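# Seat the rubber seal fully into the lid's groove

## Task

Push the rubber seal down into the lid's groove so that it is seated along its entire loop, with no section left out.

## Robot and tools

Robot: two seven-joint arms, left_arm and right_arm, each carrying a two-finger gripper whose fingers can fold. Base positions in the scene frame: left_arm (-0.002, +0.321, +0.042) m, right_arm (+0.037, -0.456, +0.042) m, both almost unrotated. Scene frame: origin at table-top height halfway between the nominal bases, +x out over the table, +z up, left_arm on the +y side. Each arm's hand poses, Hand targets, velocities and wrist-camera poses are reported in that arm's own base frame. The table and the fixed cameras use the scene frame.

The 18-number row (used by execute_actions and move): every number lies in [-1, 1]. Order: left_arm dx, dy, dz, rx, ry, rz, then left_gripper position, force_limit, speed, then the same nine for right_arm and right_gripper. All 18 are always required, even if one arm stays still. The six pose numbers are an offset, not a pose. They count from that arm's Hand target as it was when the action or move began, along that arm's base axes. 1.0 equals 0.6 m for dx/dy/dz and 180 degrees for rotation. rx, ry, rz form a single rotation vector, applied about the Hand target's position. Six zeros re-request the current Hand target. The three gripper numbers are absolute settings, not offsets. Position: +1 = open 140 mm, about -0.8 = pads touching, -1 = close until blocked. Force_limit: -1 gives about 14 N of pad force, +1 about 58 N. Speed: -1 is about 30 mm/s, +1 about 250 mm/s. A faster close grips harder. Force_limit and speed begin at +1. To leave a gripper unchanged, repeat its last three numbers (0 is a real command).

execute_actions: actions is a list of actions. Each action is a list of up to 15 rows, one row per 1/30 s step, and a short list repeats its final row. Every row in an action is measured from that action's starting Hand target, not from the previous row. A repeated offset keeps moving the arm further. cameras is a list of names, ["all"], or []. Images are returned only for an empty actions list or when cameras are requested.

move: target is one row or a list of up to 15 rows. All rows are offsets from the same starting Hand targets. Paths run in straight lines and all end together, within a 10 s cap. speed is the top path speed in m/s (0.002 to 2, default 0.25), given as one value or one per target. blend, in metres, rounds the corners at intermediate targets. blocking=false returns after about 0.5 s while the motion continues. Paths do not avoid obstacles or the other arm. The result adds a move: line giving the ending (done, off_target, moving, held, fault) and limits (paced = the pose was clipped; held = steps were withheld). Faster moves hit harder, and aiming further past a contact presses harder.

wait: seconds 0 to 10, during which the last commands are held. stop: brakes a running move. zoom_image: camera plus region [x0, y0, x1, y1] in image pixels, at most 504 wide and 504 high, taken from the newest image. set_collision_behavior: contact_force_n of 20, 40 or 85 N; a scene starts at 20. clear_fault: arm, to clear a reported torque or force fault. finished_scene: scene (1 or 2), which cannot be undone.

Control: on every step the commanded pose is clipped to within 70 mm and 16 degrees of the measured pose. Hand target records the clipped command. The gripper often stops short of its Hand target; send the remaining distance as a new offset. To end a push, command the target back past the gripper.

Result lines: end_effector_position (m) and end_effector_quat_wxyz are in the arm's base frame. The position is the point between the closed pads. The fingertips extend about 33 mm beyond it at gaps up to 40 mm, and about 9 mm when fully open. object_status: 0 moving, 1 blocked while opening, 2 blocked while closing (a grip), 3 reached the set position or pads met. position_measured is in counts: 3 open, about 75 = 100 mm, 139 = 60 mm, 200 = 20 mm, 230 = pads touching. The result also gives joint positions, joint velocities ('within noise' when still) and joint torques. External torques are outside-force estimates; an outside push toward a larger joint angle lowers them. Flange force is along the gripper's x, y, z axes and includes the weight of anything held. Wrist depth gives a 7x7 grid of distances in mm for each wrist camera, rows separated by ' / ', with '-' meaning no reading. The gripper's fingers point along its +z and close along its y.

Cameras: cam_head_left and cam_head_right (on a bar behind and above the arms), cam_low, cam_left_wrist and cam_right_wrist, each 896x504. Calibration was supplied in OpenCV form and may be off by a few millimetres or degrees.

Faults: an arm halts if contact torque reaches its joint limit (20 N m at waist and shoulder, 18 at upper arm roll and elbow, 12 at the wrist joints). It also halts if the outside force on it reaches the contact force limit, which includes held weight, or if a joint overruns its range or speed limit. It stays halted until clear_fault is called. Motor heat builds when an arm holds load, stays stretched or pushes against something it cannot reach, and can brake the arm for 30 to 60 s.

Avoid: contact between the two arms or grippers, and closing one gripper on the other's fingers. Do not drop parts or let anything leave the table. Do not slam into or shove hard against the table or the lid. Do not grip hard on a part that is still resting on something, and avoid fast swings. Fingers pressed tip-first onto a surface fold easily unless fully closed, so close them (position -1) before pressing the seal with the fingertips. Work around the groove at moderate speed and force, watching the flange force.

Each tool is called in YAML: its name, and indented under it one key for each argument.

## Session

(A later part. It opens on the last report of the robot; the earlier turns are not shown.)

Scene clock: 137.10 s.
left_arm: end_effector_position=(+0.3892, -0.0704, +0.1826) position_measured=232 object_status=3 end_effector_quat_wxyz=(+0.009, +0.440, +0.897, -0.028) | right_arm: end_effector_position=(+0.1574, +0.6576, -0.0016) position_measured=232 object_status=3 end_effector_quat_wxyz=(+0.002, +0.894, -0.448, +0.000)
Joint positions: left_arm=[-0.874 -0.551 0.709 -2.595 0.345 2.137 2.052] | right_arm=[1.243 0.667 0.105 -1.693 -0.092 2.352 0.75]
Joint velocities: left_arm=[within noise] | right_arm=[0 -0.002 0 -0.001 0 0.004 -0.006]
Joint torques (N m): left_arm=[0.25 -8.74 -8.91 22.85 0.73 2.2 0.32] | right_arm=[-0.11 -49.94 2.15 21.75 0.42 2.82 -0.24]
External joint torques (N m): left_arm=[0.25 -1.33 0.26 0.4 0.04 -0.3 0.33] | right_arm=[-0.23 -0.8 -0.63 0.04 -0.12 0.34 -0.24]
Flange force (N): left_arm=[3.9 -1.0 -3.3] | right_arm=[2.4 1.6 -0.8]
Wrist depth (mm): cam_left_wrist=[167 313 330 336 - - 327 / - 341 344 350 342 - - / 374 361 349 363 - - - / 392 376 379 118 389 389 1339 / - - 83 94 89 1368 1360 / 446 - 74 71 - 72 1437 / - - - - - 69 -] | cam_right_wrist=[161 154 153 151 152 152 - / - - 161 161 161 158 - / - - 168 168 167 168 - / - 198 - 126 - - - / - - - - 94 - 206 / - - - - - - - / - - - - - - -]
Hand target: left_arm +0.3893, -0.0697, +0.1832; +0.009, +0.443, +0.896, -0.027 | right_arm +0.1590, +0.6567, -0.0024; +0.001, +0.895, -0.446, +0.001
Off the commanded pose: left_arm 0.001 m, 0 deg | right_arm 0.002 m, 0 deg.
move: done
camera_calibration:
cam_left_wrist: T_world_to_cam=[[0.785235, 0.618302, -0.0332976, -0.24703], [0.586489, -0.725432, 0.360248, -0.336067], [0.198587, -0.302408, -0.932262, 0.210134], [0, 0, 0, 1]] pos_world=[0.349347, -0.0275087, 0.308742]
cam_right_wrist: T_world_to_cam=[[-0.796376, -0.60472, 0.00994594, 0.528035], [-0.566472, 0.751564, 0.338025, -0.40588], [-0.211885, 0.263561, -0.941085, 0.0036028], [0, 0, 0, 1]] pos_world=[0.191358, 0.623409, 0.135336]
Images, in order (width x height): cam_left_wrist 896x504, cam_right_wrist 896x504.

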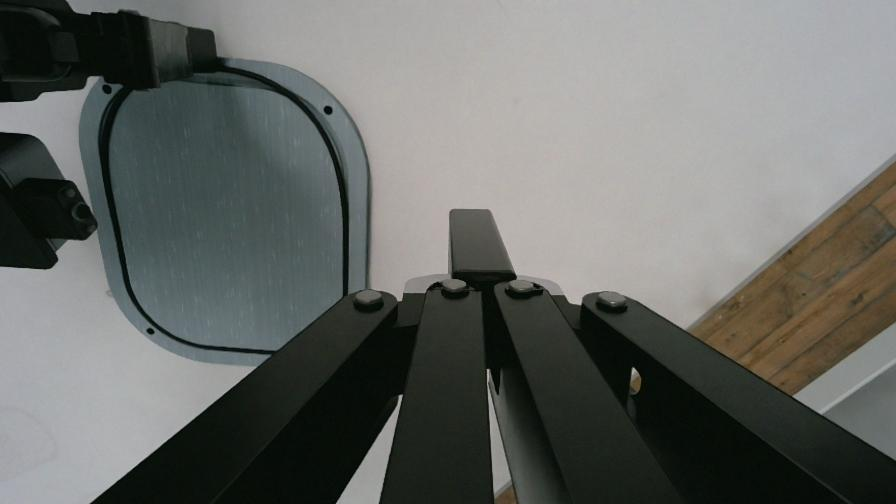

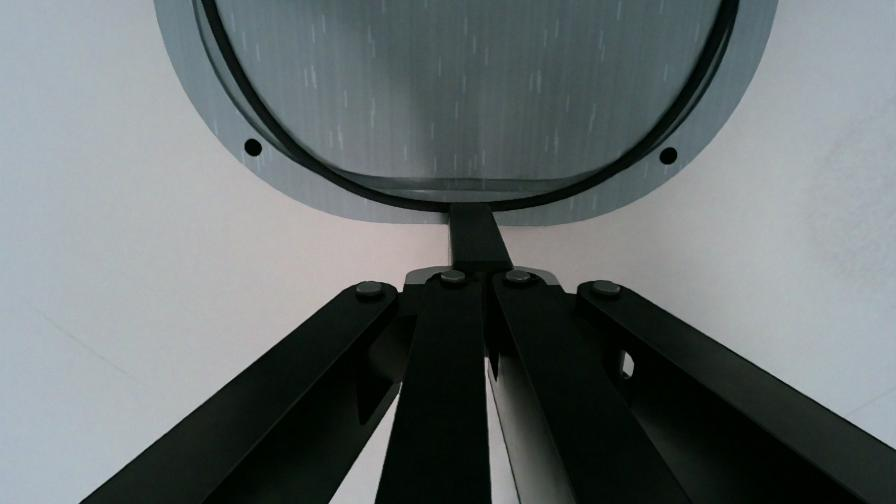

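move:
  target: [0,0,0,0,0,0,-1,-0.9,-0.5,0.0086,-0.0112,-0.001,0,0,0,-1,-0.9,-0.5]
  speed: 0.02
  cameras: ["cam_left_wrist","cam_right_wrist"]

zoom_image:
  camera: "cam_left_wrist"
  region: [50, 0, 400, 360]

zoom_image:
  camera: "cam_right_wrist"
  region: [150, 0, 800, 240]

Scene clock: 138.20 s.
left_arm: end_effector_position=(+0.3892, -0.0704, +0.1826) position_measured=232 object_status=3 end_effector_quat_wxyz=(+0.009, +0.440, +0.897, -0.028) | right_arm: end_effector_position=(+0.1625, +0.6515, -0.0015) position_measured=232 object_status=3 end_effector_quat_wxyz=(+0.001, +0.894, -0.448, +0.000)
Joint positions: left_arm=[-0.874 -0.551 0.709 -2.595 0.345 2.137 2.052] | right_arm=[1.232 0.653 0.106 -1.718 -0.092 2.364 0.741]
Joint velocities: left_arm=[within noise] | right_arm=[0.001 -0.001 0.002 -0.001 -0.001 0.004 -0.007]
Joint torques (N m): left_arm=[0.2 -8.73 -8.89 22.93 0.72 2.21 0.34] | right_arm=[-0.19 -49.01 2.27 20.7 0.39 2.66 -0.21]
External joint torques (N m): left_arm=[0.16 -1.4 0.23 0.52 0.02 -0.28 0.35] | right_arm=[-0.12 0.09 -0.35 -1.12 -0.14 0.14 -0.21]
Flange force (N): left_arm=[3.6 -0.9 -3.6] | right_arm=[3.9 3.9 0.3]
Wrist depth (mm): cam_left_wrist=[168 223 - - 321 - - / 189 340 337 - - - 337 / - 358 362 - - - - / - - - 113 - 403 1285 / - - 82 94 89 411 1360 / - - 74 71 - 72 1318 / - - - - - 69 -] | cam_right_wrist=[- 151 153 153 152 152 - / - 160 159 161 160 160 - / - - 168 170 169 - 180 / - - - 140 - - - / - - - - 94 - - / 216 - - - - - - / - - - - - - -]
Hand target: left_arm +0.3893, -0.0697, +0.1832; +0.009, +0.443, +0.896, -0.027 | right_arm +0.1642, +0.6499, -0.0030; +0.001, +0.895, -0.446, +0.001
Off the commanded pose: left_arm 0.001 m, 0 deg | right_arm 0.003 m, 0 deg.
move: done
camera_calibration:
cam_left_wrist: T_world_to_cam=[[0.785235, 0.618302, -0.0332976, -0.24703], [0.586489, -0.725432, 0.360248, -0.336067], [0.198587, -0.302408, -0.932262, 0.210134], [0, 0, 0, 1]] pos_world=[0.349347, -0.0275087, 0.308742]
cam_right_wrist: T_world_to_cam=[[-0.796054, -0.605162, 0.00881757, 0.528642], [-0.566996, 0.750788, 0.33887, -0.397783], [-0.211691, 0.264759, -0.940792, 0.00552812], [0, 0, 0, 1]] pos_world=[0.196456, 0.617101, 0.135336]
Images, in order (width x height): cam_left_wrist 896x504, cam_right_wrist 896x504.

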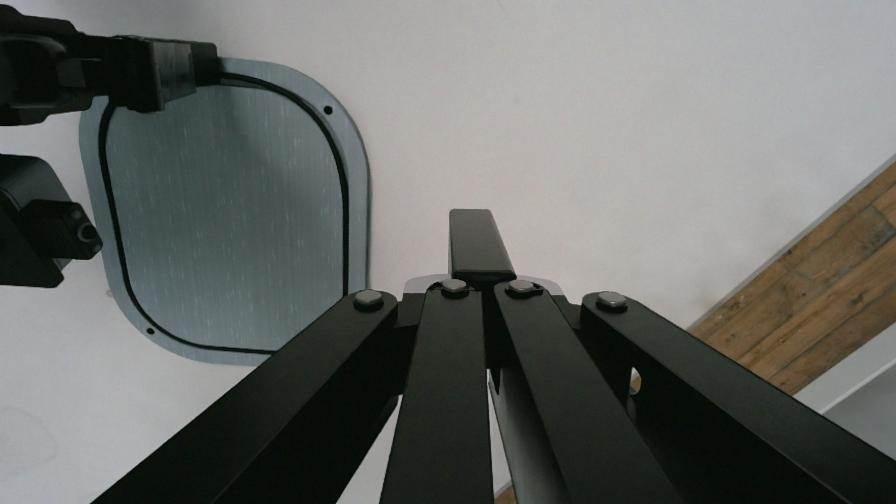

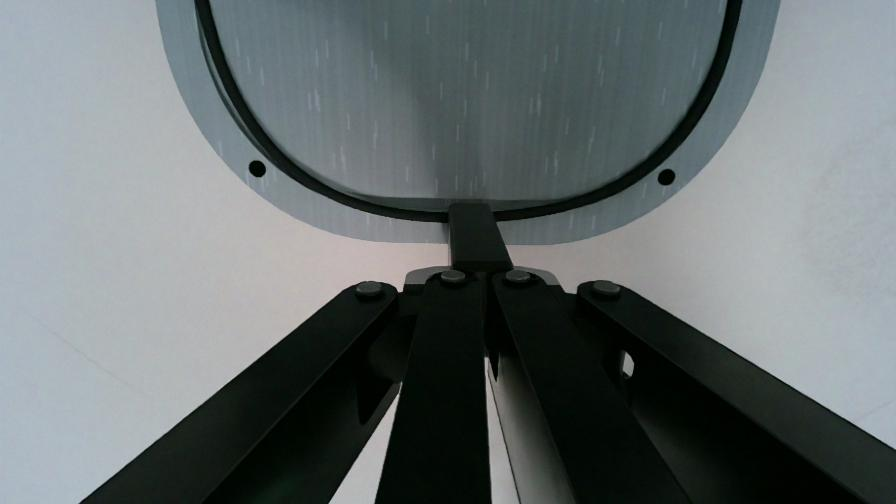

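Scaled by 1.400 from the camera's 896x504 image, which has a finer 1280x720 frame.

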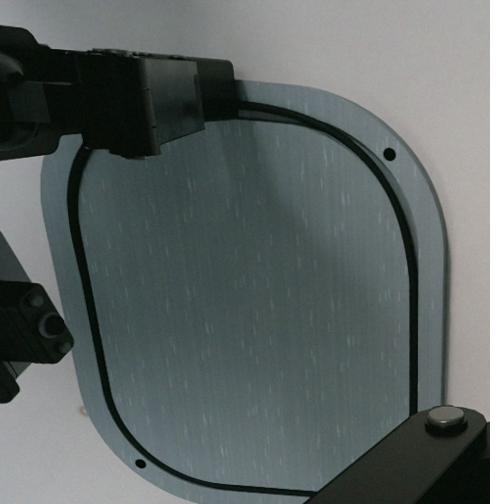

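Region (150, 0, 800, 240) is 650x240 pixels. A region can be at most 504 by 504 pixels.

move:
  target: [0,0,0,0,0,0,-1,-0.9,-0.5,0.005,-0.0065,-0.001,0,0,0,-1,-0.9,-0.5]
  speed: 0.02
  cameras: ["cam_left_wrist","cam_right_wrist"]

zoom_image:
  camera: "cam_right_wrist"
  region: [150, 0, 480, 240]

zoom_image:
  camera: "cam_right_wrist"
  region: [460, 0, 790, 240]

Scene clock: 139.23 s.
left_arm: end_effector_position=(+0.3892, -0.0704, +0.1826) position_measured=232 object_status=3 end_effector_quat_wxyz=(+0.009, +0.440, +0.897, -0.028) | right_arm: end_effector_position=(+0.1655, +0.6479, -0.0016) position_measured=232 object_status=3 end_effector_quat_wxyz=(+0.001, +0.894, -0.448, +0.000)
Joint positions: left_arm=[-0.874 -0.551 0.709 -2.595 0.345 2.137 2.052] | right_arm=[1.226 0.646 0.106 -1.732 -0.092 2.372 0.735]
Joint velocities: left_arm=[within noise] | right_arm=[0 0 0 -0.001 0 0.003 -0.004]
Joint torques (N m): left_arm=[0.2 -8.75 -8.89 22.89 0.73 2.2 0.32] | right_arm=[-0.21 -48.42 2.17 20.5 0.38 2.78 -0.29]
External joint torques (N m): left_arm=[0.22 -1.47 0.27 0.5 0.04 -0.29 0.33] | right_arm=[-0.38 0.4 -0.63 -1.23 -0.15 0.26 -0.29]
Flange force (N): left_arm=[4.0 -1.1 -3.6] | right_arm=[4.2 3.5 1.0]
Wrist depth (mm): cam_left_wrist=[- 321 336 - - - 327 / 171 335 347 344 - - 343 / - - - - - - 364 / - 377 379 118 378 - 1279 / - - 83 94 89 1368 1397 / - - 74 71 - 72 1332 / - - - - - 69 -] | cam_right_wrist=[- 152 152 151 153 152 - / - 161 161 161 161 161 - / - - 170 168 170 167 - / - - - 141 175 - - / - - - - 94 - - / - - - - - - - / - - - - - - -]
Hand target: left_arm +0.3893, -0.0697, +0.1832; +0.009, +0.443, +0.896, -0.027 | right_arm +0.1672, +0.6460, -0.0036; +0.001, +0.895, -0.446, +0.001
Off the commanded pose: left_arm 0.001 m, 0 deg | right_arm 0.003 m, 0 deg.
move: done
camera_calibration:
cam_left_wrist: T_world_to_cam=[[0.785235, 0.618302, -0.0332976, -0.24703], [0.586489, -0.725432, 0.360248, -0.336067], [0.198587, -0.302408, -0.932262, 0.210134], [0, 0, 0, 1]] pos_world=[0.349347, -0.0275087, 0.308742]
cam_right_wrist: T_world_to_cam=[[-0.795625, -0.605733, 0.0083089, 0.529102], [-0.567598, 0.750188, 0.339192, -0.392954], [-0.211693, 0.265153, -0.940681, 0.00674565], [0, 0, 0, 1]] pos_world=[0.199355, 0.613495, 0.135236]
Images, in order (width x height): cam_left_wrist 896x504, cam_right_wrist 896x504.

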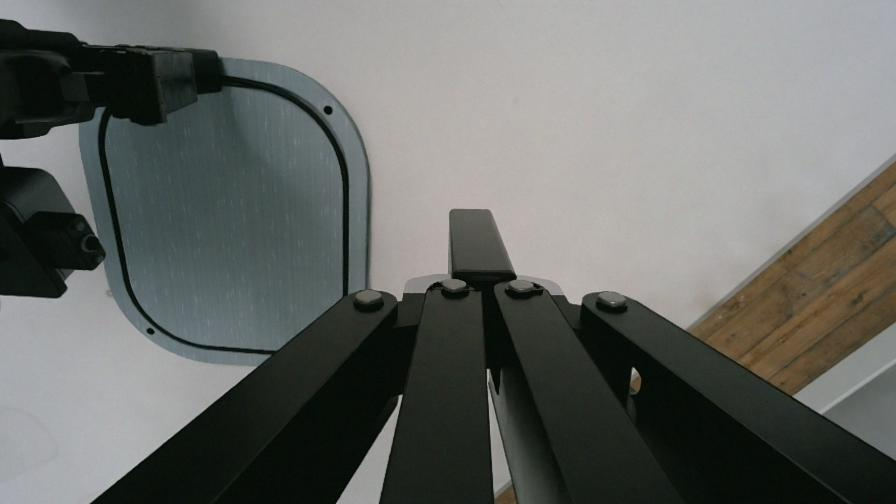

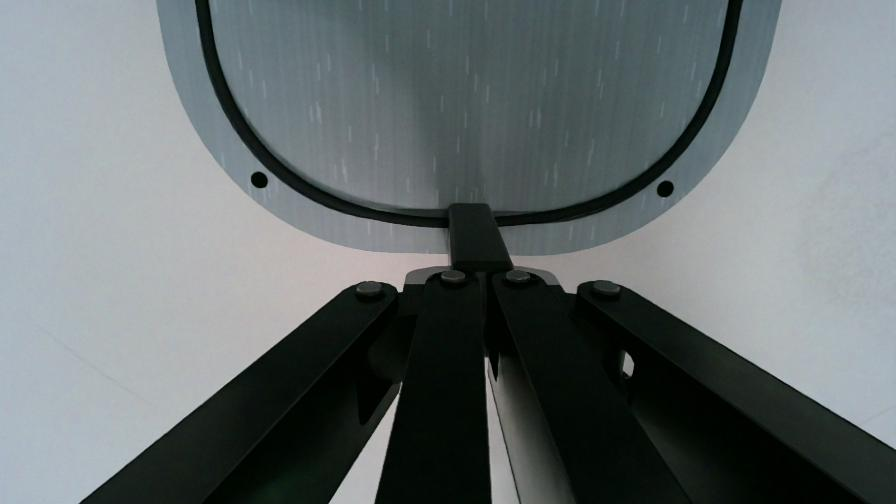

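Scaled by 1.527 from the camera's 896x504 image, which has a finer 1280x720 frame.

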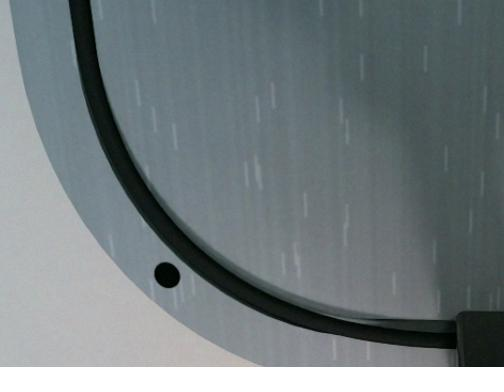

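Scaled by 1.527 from the camera's 896x504 image, which has a finer 1280x720 frame.

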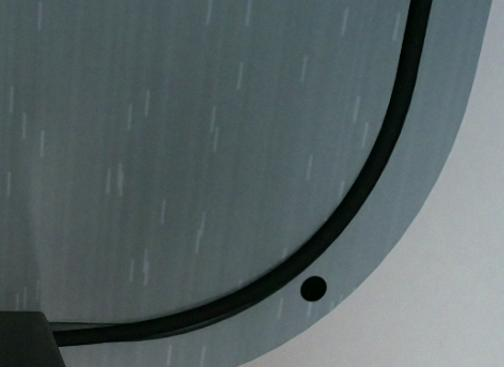

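move:
  target: [0,0,0,0,0,0,-1,-0.9,-0.5,0.0035,-0.0046,-0.001,0,0,0,-1,-0.9,-0.5]
  speed: 0.02
  cameras: ["cam_right_wrist"]

zoom_image:
  camera: "cam_right_wrist"
  region: [340, 120, 620, 280]

Scene clock: 140.30 s.
left_arm: end_effector_position=(+0.3892, -0.0704, +0.1826) position_measured=232 object_status=3 end_effector_quat_wxyz=(+0.009, +0.440, +0.897, -0.028) | right_arm: end_effector_position=(+0.1680, +0.6436, -0.0040) position_measured=232 object_status=3 end_effector_quat_wxyz=(+0.002, +0.894, -0.448, +0.000)
Joint positions: left_arm=[-0.874 -0.551 0.709 -2.595 0.345 2.137 2.052] | right_arm=[1.22 0.643 0.106 -1.743 -0.092 2.377 0.73]
Joint velocities: left_arm=[within noise] | right_arm=[0 0.001 0.001 -0.001 0 0.005 -0.002]
Joint torques (N m): left_arm=[0.17 -8.76 -8.96 22.87 0.74 2.22 0.28] | right_arm=[0.39 -49.29 2.61 21.46 0.54 2.72 -0.24]
External joint torques (N m): left_arm=[0.17 -1.41 0.21 0.44 0.05 -0.28 0.28] | right_arm=[0.39 -0.59 -0.05 -0.19 0.02 0.21 -0.24]
Flange force (N): left_arm=[3.8 -1.2 -3.5] | right_arm=[1.6 2.2 -0.7]
Wrist depth (mm): cam_left_wrist=[198 332 - 312 322 - 327 / 172 317 337 - 348 345 343 / 377 - - - 371 - - / - 387 384 113 391 - 1311 / - 413 82 94 89 1339 1360 / - - 74 71 - 72 1375 / - - - - - 69 -] | cam_right_wrist=[- - 152 149 151 150 - / - - 160 158 158 158 - / 181 - 165 167 167 167 - / - 188 - 141 175 - - / - - - - 94 - - / - - - - - - - / - - - - - - -]
Hand target: left_arm +0.3893, -0.0697, +0.1832; +0.009, +0.443, +0.896, -0.027 | right_arm +0.1693, +0.6433, -0.0042; +0.001, +0.895, -0.446, +0.001
Off the commanded pose: left_arm 0.001 m, 0 deg | right_arm 0.001 m, 0 deg.
move: done
camera_calibration:
cam_right_wrist: T_world_to_cam=[[-0.796113, -0.60505, 0.0108599, 0.528265], [-0.566648, 0.751644, 0.337553, -0.388553], [-0.212399, 0.262576, -0.941244, 0.00787977], [0, 0, 0, 1]] pos_world=[0.20206, 0.609611, 0.132837]
Images, in order (width x height): cam_right_wrist 896x504.

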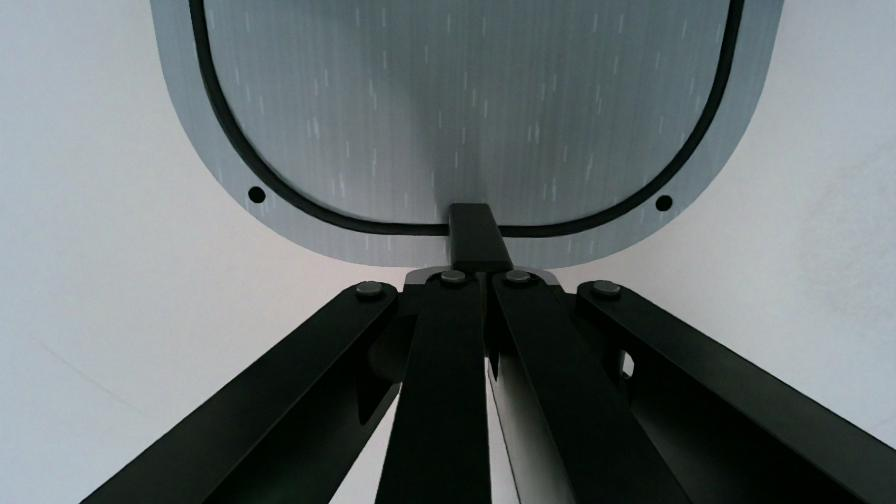

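Scaled by 1.800 from the camera's 896x504 image, which has a finer 1280x720 frame.

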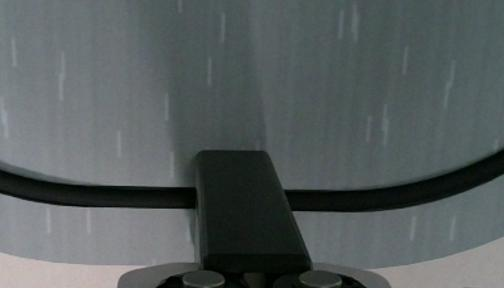

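move:
  target:
    - [0,0,0,0,0,0,-1,-0.9,-0.5,-0.003,0.003,-0.0072,0,0,0,-1,-0.9,-0.5]
    - [0,0,0,0,0,0,-1,-0.9,-0.5,-0.003,0.003,0.0137,0,0,0,-1,-0.9,-0.5]
    - [0,0,0,0,0,0,-1,-0.9,-0.5,-0.0573,-0.0272,0.0137,0,0,0,-1,-0.9,-0.5]
    - [0,0,0,0,0,0,-1,-0.9,-0.5,-0.0573,-0.0272,-0.0072,0,0,0,-1,-0.9,-0.5]
    - [0,0,0,0,0,0,-1,-0.9,-0.5,-0.0573,-0.0272,0.0137,0,0,0,-1,-0.9,-0.5]
    - [0,0,0,0,0,0,-1,-0.9,-0.5,0.0422,0.0417,0.0137,0,0,0,-1,-0.9,-0.5]
    - [0,0,0,0,0,0,-1,-0.9,-0.5,0.0422,0.0417,-0.0072,0,0,0,-1,-0.9,-0.5]
    - [0,0,0,0,0,0,-1,-0.9,-0.5,0.0422,0.0417,0.0137,0,0,0,-1,-0.9,-0.5]
  speed: [0.03,0.06,0.06,0.05,0.06,0.12,0.05,0.06]
  blend: [0,0.003,0.003,0,0.003,0.003,0,0]
  cameras: ["cam_right_wrist"]

Scene clock: 145.67 s.
left_arm: end_effector_position=(+0.3892, -0.0704, +0.1826) position_measured=232 object_status=3 end_effector_quat_wxyz=(+0.009, +0.440, +0.897, -0.028) | right_arm: end_effector_position=(+0.1942, +0.6698, +0.0044) position_measured=232 object_status=3 end_effector_quat_wxyz=(+0.000, +0.894, -0.448, +0.000)
Joint positions: left_arm=[-0.874 -0.551 0.709 -2.595 0.345 2.137 2.052] | right_arm=[1.2 0.714 0.106 -1.592 -0.094 2.302 0.702]
Joint velocities: left_arm=[within noise] | right_arm=[0 -0.001 0 -0.001 -0.001 -0.004 -0.002]
Joint torques (N m): left_arm=[0.22 -8.68 -8.89 22.92 0.72 2.21 0.34] | right_arm=[0.51 -51.74 3.09 23 0.6 2.3 -0.25]
External joint torques (N m): left_arm=[0.26 -1.38 0.3 0.52 0.03 -0.28 0.34] | right_arm=[0.28 -0.73 0.09 0.61 0.04 -0.21 -0.25]
Flange force (N): left_arm=[3.8 -0.8 -3.5] | right_arm=[-1.0 -1.3 -1.5]
Wrist depth (mm): cam_left_wrist=[150 - - 327 - 327 - / 130 165 334 - 346 346 - / - 355 357 - 365 - - / - 379 381 124 - - 1235 / - - 82 94 89 411 1390 / - - 74 71 - 72 1368 / - - - - - 69 -] | cam_right_wrist=[- - 160 156 158 158 157 / - - 166 165 166 164 165 / - - 188 - 173 176 - / - - - 140 182 - - / - - - - 94 - - / 228 - - - - - - / - - - - - - -]
Hand target: left_arm +0.3893, -0.0697, +0.1832; +0.009, +0.443, +0.896, -0.027 | right_arm +0.1946, +0.6683, +0.0040; +0.001, +0.895, -0.446, +0.001
Off the commanded pose: left_arm 0.001 m, 0 deg | right_arm 0.002 m, 0 deg.
move: done
camera_calibration:
cam_right_wrist: T_world_to_cam=[[-0.795994, -0.60527, 0.00649963, 0.564992], [-0.567492, 0.749962, 0.339868, -0.395009], [-0.210587, 0.266845, -0.940451, 0.011329], [0, 0, 0, 1]] pos_world=[0.227951, 0.635191, 0.141233]
Images, in order (width x height): cam_right_wrist 896x504.

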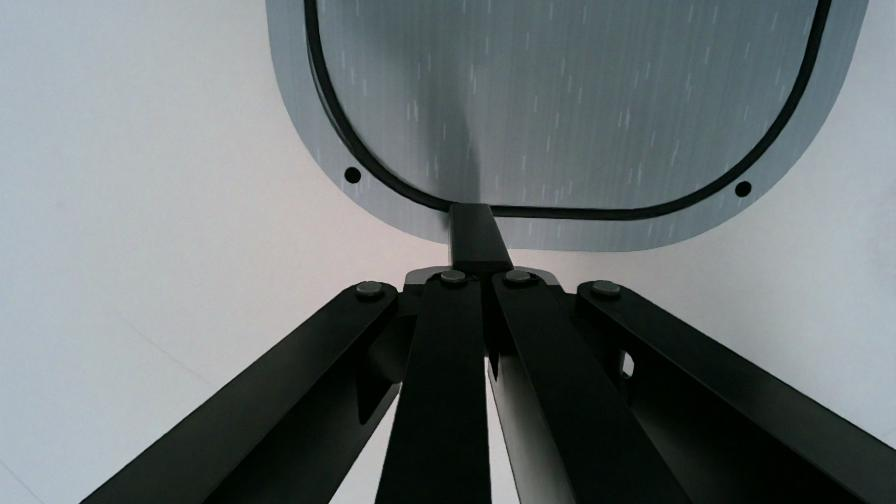

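move:
  target:
    - [0,0,0,0,0,0,-1,-0.9,-0.5,0.0472,0.0182,0,0,0,0,-1,-0.9,-0.5]
    - [0,0,0,0,0,0,-1,-0.9,-0.5,0.0472,0.0182,-0.0208,0,0,0,-1,-0.9,-0.5]
    - [0,0,0,0,0,0,-1,-0.9,-0.5,0.0472,0.0182,0,0,0,0,-1,-0.9,-0.5]
    - [0,0,0,0,0,0,-1,-0.9,-0.5,0.0985,0.0075,0,0,0,0,-1,-0.9,-0.5]
    - [0,0,0,0,0,0,-1,-0.9,-0.5,0.0985,0.0075,-0.0208,0,0,0,-1,-0.9,-0.5]
    - [0,0,0,0,0,0,-1,-0.9,-0.5,0.0985,0.0075,0,0,0,0,-1,-0.9,-0.5]
    - [0,0,0,0,0,0,-1,-0.9,-0.5,0.1345,-0.0177,0,0,0,0,-1,-0.9,-0.5]
    - [0,0,0,0,0,0,-1,-0.9,-0.5,0.1345,-0.0177,-0.0208,0,0,0,-1,-0.9,-0.5]
    - [0,0,0,0,0,0,-1,-0.9,-0.5,0.1345,-0.0177,0,0,0,0,-1,-0.9,-0.5]
  speed: 0.06
  blend: [0.003,0,0.003,0.003,0,0.003,0.003,0,0]
  cameras: ["cam_right_wrist"]

Scene clock: 147.43 s.
left_arm: end_effector_position=(+0.3892, -0.0704, +0.1826) position_measured=232 object_status=3 end_effector_quat_wxyz=(+0.009, +0.440, +0.897, -0.028) | right_arm: end_effector_position=(+0.2168, +0.6794, +0.0055) position_measured=232 object_status=3 end_effector_quat_wxyz=(-0.003, +0.892, -0.453, -0.001)
Joint positions: left_arm=[-0.874 -0.551 0.709 -2.595 0.345 2.137 2.052] | right_arm=[1.177 0.755 0.105 -1.518 -0.094 2.275 0.683]
Joint torques (N m): left_arm=[0.28 -8.74 -8.95 22.94 0.73 2.22 0.37] | right_arm=[1.2 -53.83 2.96 22.4 0.61 2.55 0.07]
External joint torques (N m): left_arm=[0.31 -1.41 0.23 0.53 0.04 -0.28 0.38] | right_arm=[1.19 -1.77 0.05 -0.26 0.03 0.03 0.07]
Flange force (N): left_arm=[3.9 -0.8 -3.6] | right_arm=[2.6 6.3 -2.8]
Wrist depth (mm): cam_left_wrist=[110 330 - - - - - / 105 145 170 - - - - / 107 131 361 - 376 - - / - - - 118 389 - 1279 / - 89 82 94 89 1382 1382 / - - 74 71 - 72 1368 / - - - - - 69 -] | cam_right_wrist=[- 167 160 158 160 158 157 / - - 169 167 167 167 166 / - - - 178 176 176 176 / - - - 115 - - - / - - - - 94 - - / - - - - - - - / - - - - - - -]
Hand target: left_arm +0.3893, -0.0697, +0.1832; +0.009, +0.443, +0.896, -0.027 | right_arm +0.2151, +0.6798, +0.0060; -0.004, +0.892, -0.452, -0.001 (not the last commanded pose)
Off the commanded pose: left_arm 0.001 m, 0 deg | right_arm 0.062 m, 1 deg.
move: held (right_arm; a check stopped the path); path passed 0 of 9 targets; limits=held
pose unreachable (right arm): on one or more control steps of this call, first in action 0 (counted from 0), this arm could not follow its commanded pose, so it was not sent that pose on those steps. It may still have moved: this result reports where it is.
cause: moving toward the commanded pose would bring a part of the arm too close to another arm (a part of this arm just beyond joint 7 (wrist roll) and the left arm's gripper, 8 mm apart when this arm was first held).
camera_calibration:
cam_right_wrist: T_world_to_cam=[[-0.802472, -0.596687, 0.00178229, 0.584391], [-0.559797, 0.753888, 0.343919, -0.39404], [-0.206555, 0.274988, -0.938998, 0.00815722], [0, 0, 0, 1]] pos_world=[0.25006, 0.643517, 0.142136]
Images, in order (width x height): cam_right_wrist 896x504.

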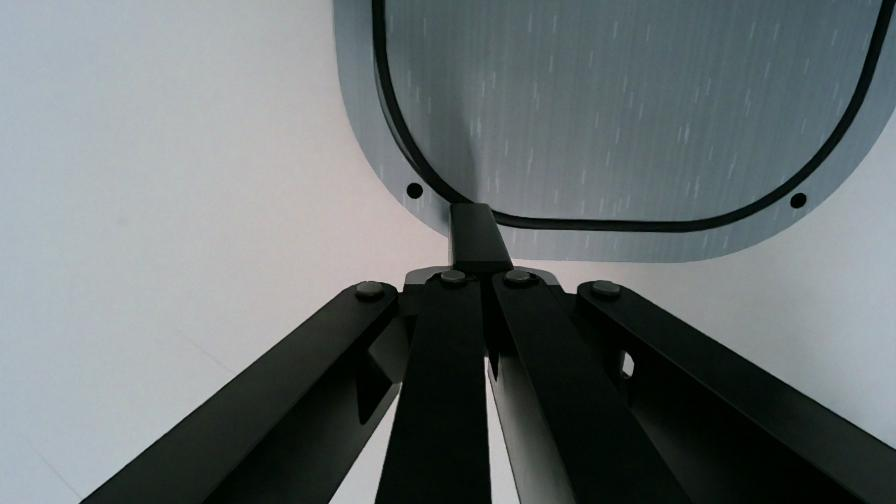

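move:
  target:
    - [0.05,0.05,0.3,0,0,0,-1,-0.9,-0.5,0,0,0,0,0,0,-1,-0.9,-0.5]
    - [-0.05,0.4,0.35,0,0,0,-1,-0.9,-0.5,0,0,0,0,0,0,-1,-0.9,-0.5]
  blend: 0.02
  cameras: ["cam_head_left","cam_right_wrist"]

Scene clock: 150.47 s.
left_arm: end_effector_position=(+0.3598, +0.1689, +0.3931) position_measured=232 object_status=3 end_effector_quat_wxyz=(+0.009, +0.440, +0.897, -0.028) | right_arm: end_effector_position=(+0.2167, +0.6795, +0.0056) position_measured=232 object_status=3 end_effector_quat_wxyz=(-0.003, +0.892, -0.453, -0.001)
Joint positions: left_arm=[-0.763 -0.824 0.799 -2.056 0.501 1.431 2.406] | right_arm=[1.177 0.755 0.105 -1.518 -0.094 2.275 0.683]
Joint velocities: left_arm=[0 0.002 0 0.002 -0.001 0 0.006] | right_arm=[within noise]
Joint torques (N m): left_arm=[-0.22 5.48 -16.38 19.73 1.01 2.15 0.35] | right_arm=[1.26 -53.57 3.29 22.92 0.61 2.57 0.01]
External joint torques (N m): left_arm=[-0.27 -1.08 0.75 0.39 0.28 -0.3 0.36] | right_arm=[1.11 -1.31 0.26 0.14 0.03 0.03 0.02]
Flange force (N): left_arm=[2.1 1.3 -0.4] | right_arm=[0.6 3.3 -2.1]
Wrist depth (mm): cam_left_wrist=[417 487 - - 532 1230 1279 / 476 - - - - 1332 - / - - - 581 - 1339 1292 / - - 618 123 - 1579 - / - 401 82 94 89 1588 1598 / 295 - 74 71 - 72 - / - - - - - 69 -] | cam_right_wrist=[- - - 158 159 158 157 / - 181 - 168 168 167 164 / - - - 176 177 175 174 / - - - 184 186 - - / - - - - 94 - - / - - - - - - - / - - - - - - -]
Hand target: left_arm +0.3593, +0.1703, +0.3932; +0.009, +0.443, +0.896, -0.027 | right_arm +0.2151, +0.6798, +0.0060; -0.004, +0.892, -0.452, -0.001
Off the commanded pose: left_arm 0.001 m, 0 deg | right_arm 0.002 m, 0 deg.
move: done
camera_calibration:
cam_right_wrist: T_world_to_cam=[[-0.802356, -0.596843, 0.00173399, 0.584448], [-0.55993, 0.753732, 0.344043, -0.394089], [-0.206647, 0.275074, -0.938952, 0.00816452], [0, 0, 0, 1]] pos_world=[0.24996, 0.643616, 0.142236]
Images, in order (width x height): cam_head_left 896x504, cam_right_wrist 896x504.

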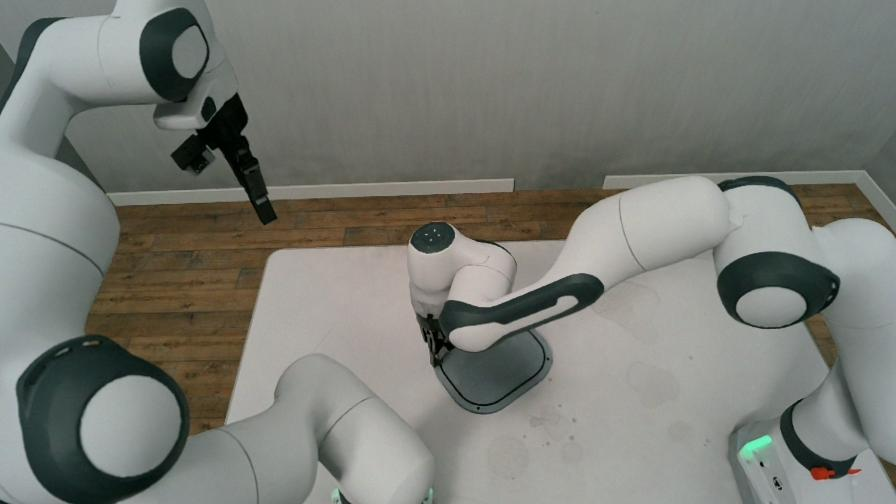

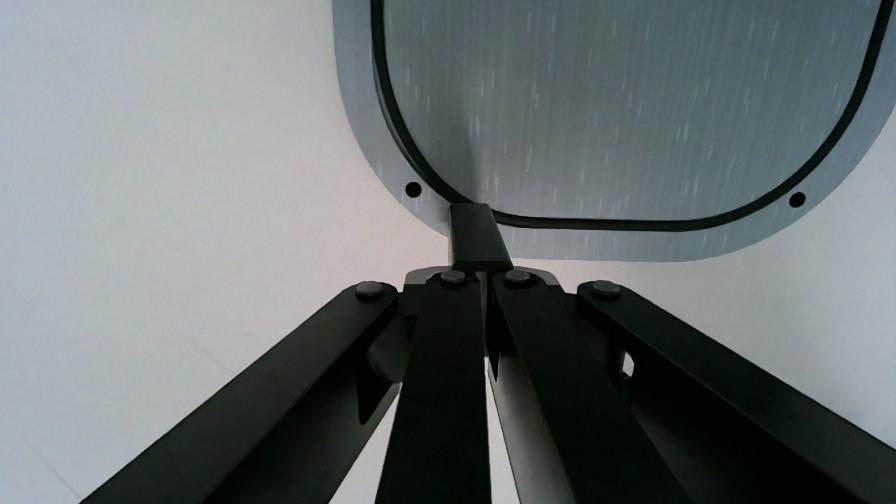

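move:
  target:
    - [0,0,0,0,0,0,-1,-0.9,-0.5,0.013,-0.003,0,0,0,0,-1,-0.9,-0.5]
    - [0,0,0,0,0,0,-1,-0.9,-0.5,0.013,-0.003,-0.0242,0,0,0,-1,-0.9,-0.5]
    - [0,0,0,0,0,0,-1,-0.9,-0.5,0.013,-0.003,0,0,0,0,-1,-0.9,-0.5]
    - [0,0,0,0,0,0,-1,-0.9,-0.5,0.0643,-0.0117,0,0,0,0,-1,-0.9,-0.5]
    - [0,0,0,0,0,0,-1,-0.9,-0.5,0.0643,-0.0117,-0.0242,0,0,0,-1,-0.9,-0.5]
    - [0,0,0,0,0,0,-1,-0.9,-0.5,0.0643,-0.0117,0,0,0,0,-1,-0.9,-0.5]
    - [0,0,0,0,0,0,-1,-0.9,-0.5,0.1003,-0.0368,0,0,0,0,-1,-0.9,-0.5]
    - [0,0,0,0,0,0,-1,-0.9,-0.5,0.1003,-0.0368,-0.0242,0,0,0,-1,-0.9,-0.5]
    - [0,0,0,0,0,0,-1,-0.9,-0.5,0.1003,-0.0368,0,0,0,0,-1,-0.9,-0.5]
  speed: 0.06
  blend: [0.003,0,0.003,0.003,0,0.003,0.003,0,0]
  cameras: ["cam_right_wrist"]

Scene clock: 155.43 s.
left_arm: end_effector_position=(+0.3598, +0.1689, +0.3931) position_measured=232 object_status=3 end_effector_quat_wxyz=(+0.009, +0.442, +0.897, -0.028) | right_arm: end_effector_position=(+0.2753, +0.6594, +0.0067) position_measured=232 object_status=3 end_effector_quat_wxyz=(-0.006, +0.891, -0.454, -0.001)
Joint positions: left_arm=[-0.763 -0.824 0.799 -2.056 0.501 1.431 2.409] | right_arm=[1.086 0.754 0.11 -1.518 -0.098 2.278 0.601]
Joint velocities: left_arm=[within noise] | right_arm=[0 -0.001 0.001 -0.001 0.001 -0.005 0]
Joint torques (N m): left_arm=[0.21 6.3 -16.72 19.72 0.79 2.21 0.32] | right_arm=[0.54 -52.92 3.31 23.18 0.62 2.27 -0.25]
External joint torques (N m): left_arm=[0.12 -0.24 0.32 0.42 0.05 -0.22 0.32] | right_arm=[0.64 -0.56 0.36 0.31 0.04 -0.3 -0.25]
Flange force (N): left_arm=[1.0 1.4 -1.3] | right_arm=[-0.9 -0.6 -1.4]
Wrist depth (mm): cam_left_wrist=[420 529 - - - 1298 1279 / 502 - - - - 1325 1339 / - - - - 576 - 1429 / - 649 - 113 - 1413 1487 / - - 82 94 89 89 1598 / - - 74 71 - 72 - / - - - - - 69 -] | cam_right_wrist=[- - - 160 160 159 156 / - - - 168 168 167 166 / - - - 176 178 - 176 / - - - 126 187 187 186 / - - - - 94 197 201 / - - - - - - - / - - - - - - -]
Hand target: left_arm +0.3593, +0.1703, +0.3932; +0.009, +0.443, +0.896, -0.027 | right_arm +0.2753, +0.6577, +0.0060; -0.004, +0.892, -0.452, -0.001
Off the commanded pose: left_arm 0.001 m, 0 deg | right_arm 0.002 m, 0 deg.
move: done
camera_calibration:
cam_right_wrist: T_world_to_cam=[[-0.803861, -0.594814, -0.00212428, 0.618615], [-0.558546, 0.753608, 0.346557, -0.346893], [-0.204536, 0.27977, -0.938027, 0.0231363], [0, 0, 0, 1]] pos_world=[0.308257, 0.62291, 0.143235]
Images, in order (width x height): cam_right_wrist 896x504.

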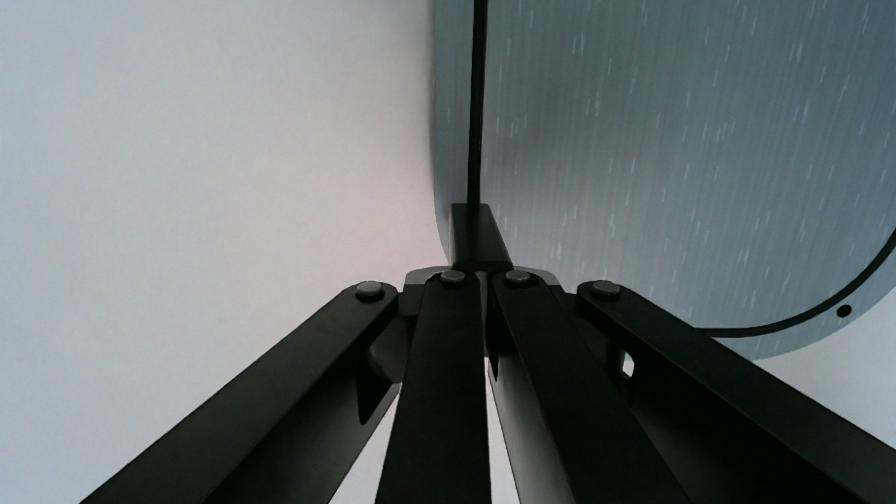

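move:
  target:
    - [0,0,0,0,0,0,-1,-0.9,-0.5,0.0205,-0.0276,0,0,0,0,-1,-0.9,-0.5]
    - [0,0,0,0,0,0,-1,-0.9,-0.5,0.0205,-0.0276,-0.0242,0,0,0,-1,-0.9,-0.5]
    - [0,0,0,0,0,0,-1,-0.9,-0.5,0.0205,-0.0276,0,0,0,0,-1,-0.9,-0.5]
    - [0,0,0,0,0,0,-1,-0.9,-0.5,0.041,-0.0553,0,0,0,0,-1,-0.9,-0.5]
    - [0,0,0,0,0,0,-1,-0.9,-0.5,0.041,-0.0553,-0.0242,0,0,0,-1,-0.9,-0.5]
    - [0,0,0,0,0,0,-1,-0.9,-0.5,0.041,-0.0553,0,0,0,0,-1,-0.9,-0.5]
    - [0,0,0,0,0,0,-1,-0.9,-0.5,0.0614,-0.0829,0,0,0,0,-1,-0.9,-0.5]
    - [0,0,0,0,0,0,-1,-0.9,-0.5,0.0614,-0.0829,-0.0242,0,0,0,-1,-0.9,-0.5]
    - [0,0,0,0,0,0,-1,-0.9,-0.5,0.0614,-0.0829,0.005,0,0,0,-1,-0.9,-0.5]
  speed: 0.06
  blend: [0.003,0,0.003,0.003,0,0.003,0.003,0,0]
  cameras: ["cam_right_wrist"]

move:
  target:
    - [0,0,0,0,0,0,-1,-0.9,-0.5,-0.3,-0.04,0.05,0,0,0,-1,-0.9,-0.5]
    - [0,0,0,0,0,0,-1,-0.9,-0.5,-0.2,0.0,0.15,0,0,0,-1,-0.9,-0.5]
  blend: 0.02
  cameras: ["cam_right_wrist","cam_head_left"]

zoom_image:
  camera: "cam_head_left"
  region: [410, 290, 570, 430]

Scene clock: 164.53 s.
left_arm: end_effector_position=(+0.3598, +0.1689, +0.3931) position_measured=232 object_status=3 end_effector_quat_wxyz=(+0.009, +0.442, +0.897, -0.028) | right_arm: end_effector_position=(+0.3125, +0.6097, +0.0097) position_measured=232 object_status=3 end_effector_quat_wxyz=(-0.006, +0.891, -0.454, -0.001)
Joint positions: left_arm=[-0.763 -0.824 0.799 -2.056 0.501 1.431 2.409] | right_arm=[0.994 0.662 0.119 -1.673 -0.1 2.341 0.527]
Joint velocities: left_arm=[within noise] | right_arm=[-0.001 -0.001 0 0.001 -0.001 -0.004 -0.001]
Joint torques (N m): left_arm=[0.25 6.25 -16.71 19.62 0.79 2.22 0.32] | right_arm=[0.35 -50.2 3.33 22.52 0.57 2.17 -0.3]
External joint torques (N m): left_arm=[0.31 -0.45 0.55 0.37 0.07 -0.23 0.32] | right_arm=[0.22 -0.42 0.27 0.23 0.02 -0.41 -0.3]
Flange force (N): left_arm=[1.6 1.1 -0.8] | right_arm=[-0.3 -0.9 -1.4]
Wrist depth (mm): cam_left_wrist=[418 - - - - 1318 1285 / 440 - - - - 1346 1360 / - - - 585 596 1504 1382 / - - - 118 - 1522 1513 / - - 82 94 89 89 - / 746 - 74 71 - 72 1305 / - - - - - 69 -] | cam_right_wrist=[- - - - 162 161 161 / - - - 170 171 170 169 / - - - 178 180 179 179 / - - - 126 190 190 189 / 220 - - - 94 202 201 / 236 - - - - - - / - - - - - - -]
Hand target: left_arm +0.3593, +0.1703, +0.3932; +0.009, +0.443, +0.896, -0.027 | right_arm +0.3121, +0.6079, +0.0090; -0.004, +0.892, -0.452, -0.001
Off the commanded pose: left_arm 0.001 m, 0 deg | right_arm 0.002 m, 0 deg.
move: done
camera_calibration:
cam_right_wrist: T_world_to_cam=[[-0.803584, -0.595186, -0.00261476, 0.619068], [-0.55916, 0.753425, 0.345964, -0.289386], [-0.203943, 0.279473, -0.938244, 0.04753], [0, 0, 0, 1]] pos_world=[0.345354, 0.573208, 0.146331]
Images, in order (width x height): cam_right_wrist 896x504.

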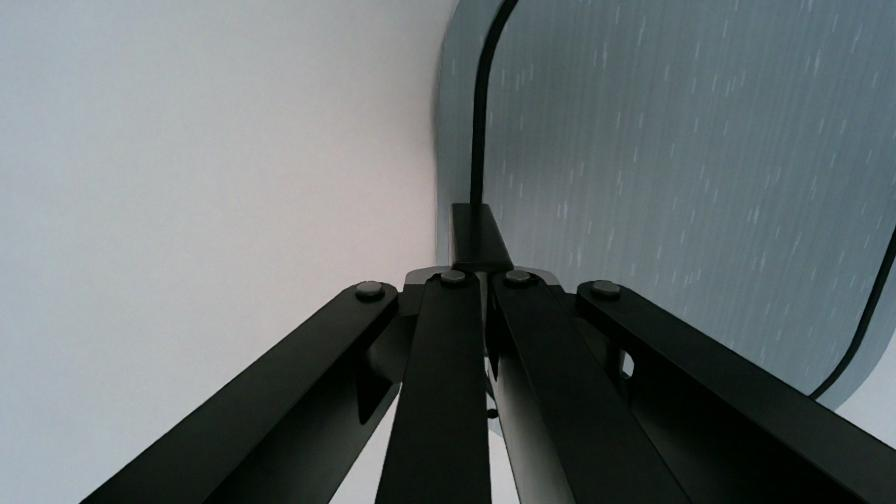

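Scene clock: 166.50 s.
left_arm: end_effector_position=(+0.3598, +0.1689, +0.3931) position_measured=232 object_status=3 end_effector_quat_wxyz=(+0.009, +0.442, +0.897, -0.028) | right_arm: end_effector_position=(+0.1922, +0.6086, +0.0999) position_measured=232 object_status=3 end_effector_quat_wxyz=(-0.006, +0.891, -0.453, +0.000)
Joint positions: left_arm=[-0.763 -0.824 0.799 -2.056 0.501 1.431 2.409] | right_arm=[1.136 0.392 0.141 -1.861 -0.072 2.259 0.682]
Joint velocities: left_arm=[within noise] | right_arm=[0 -0.001 0.001 -0.001 -0.002 -0.005 -0.003]
Joint torques (N m): left_arm=[0.27 6.27 -16.73 19.67 0.79 2.21 0.34] | right_arm=[0.23 -43.02 2.43 23.96 0.62 2.34 -0.32]
External joint torques (N m): left_arm=[0.31 -0.37 0.49 0.38 0.06 -0.25 0.34] | right_arm=[0.19 0.18 0.28 0.93 0.03 -0.2 -0.32]
Flange force (N): left_arm=[1.5 1.2 -1.0] | right_arm=[-2.7 -4.0 -0.8]
Wrist depth (mm): cam_left_wrist=[420 531 - - 531 1292 1360 / 453 - - 511 537 1368 1305 / - - - - - 1541 1478 / - 646 595 113 - 1487 1504 / - 517 82 94 89 1569 1569 / 389 - 74 71 - 72 - / - - - - - 69 -] | cam_right_wrist=[- - 243 240 245 261 - / - - - 257 252 - - / - - - 262 272 286 - / - - - 140 274 - 290 / - - - - 94 - 308 / - - - - - - - / - - - - - - -]
Hand target: left_arm +0.3593, +0.1703, +0.3932; +0.009, +0.443, +0.896, -0.027 | right_arm +0.1921, +0.6079, +0.0990; -0.004, +0.892, -0.452, -0.001
Off the commanded pose: left_arm 0.001 m, 0 deg | right_arm 0.001 m, 0 deg.
move: done
camera_calibration:
cam_right_wrist: T_world_to_cam=[[-0.803047, -0.595909, -0.00266967, 0.52226], [-0.560109, 0.753258, 0.344792, -0.386542], [-0.203454, 0.278379, -0.938675, 0.108403], [0, 0, 0, 1]] pos_world=[0.224949, 0.572208, 0.236426]
Images, in order (width x height): cam_head_left 896x504, cam_right_wrist 896x504.

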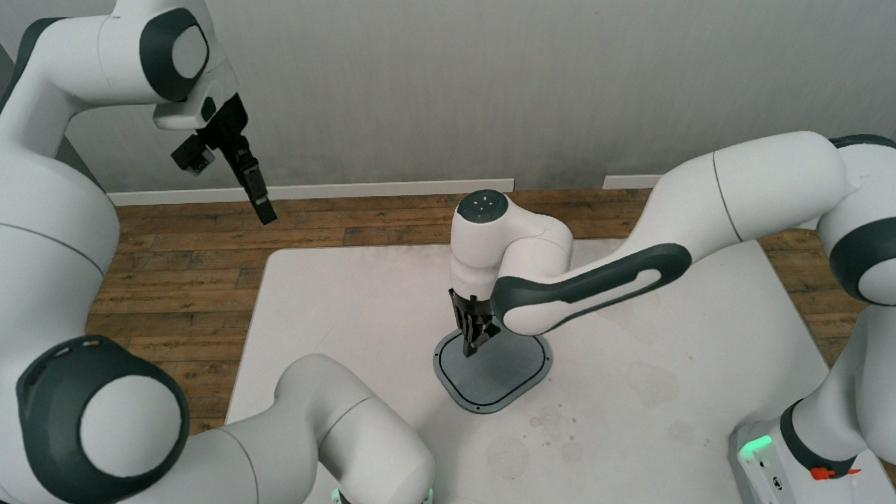

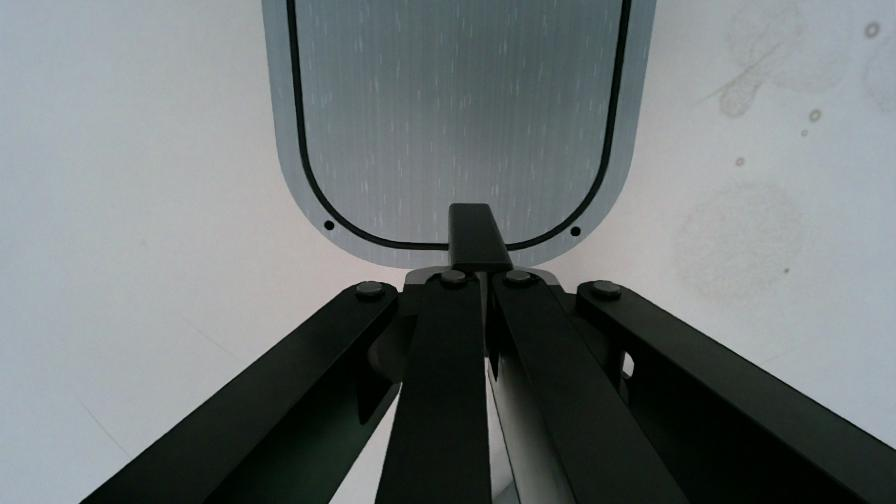

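Scaled by 3.150 from the camera's 896x504 image, which has a finer 1280x720 frame.

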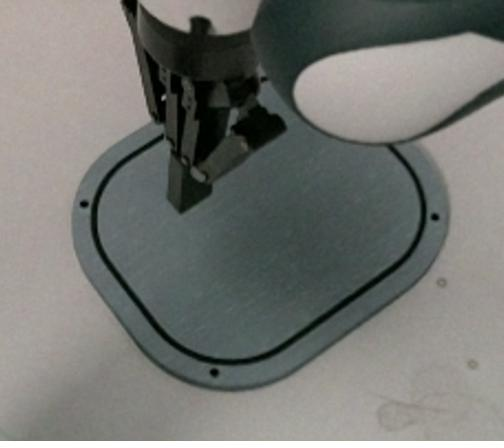

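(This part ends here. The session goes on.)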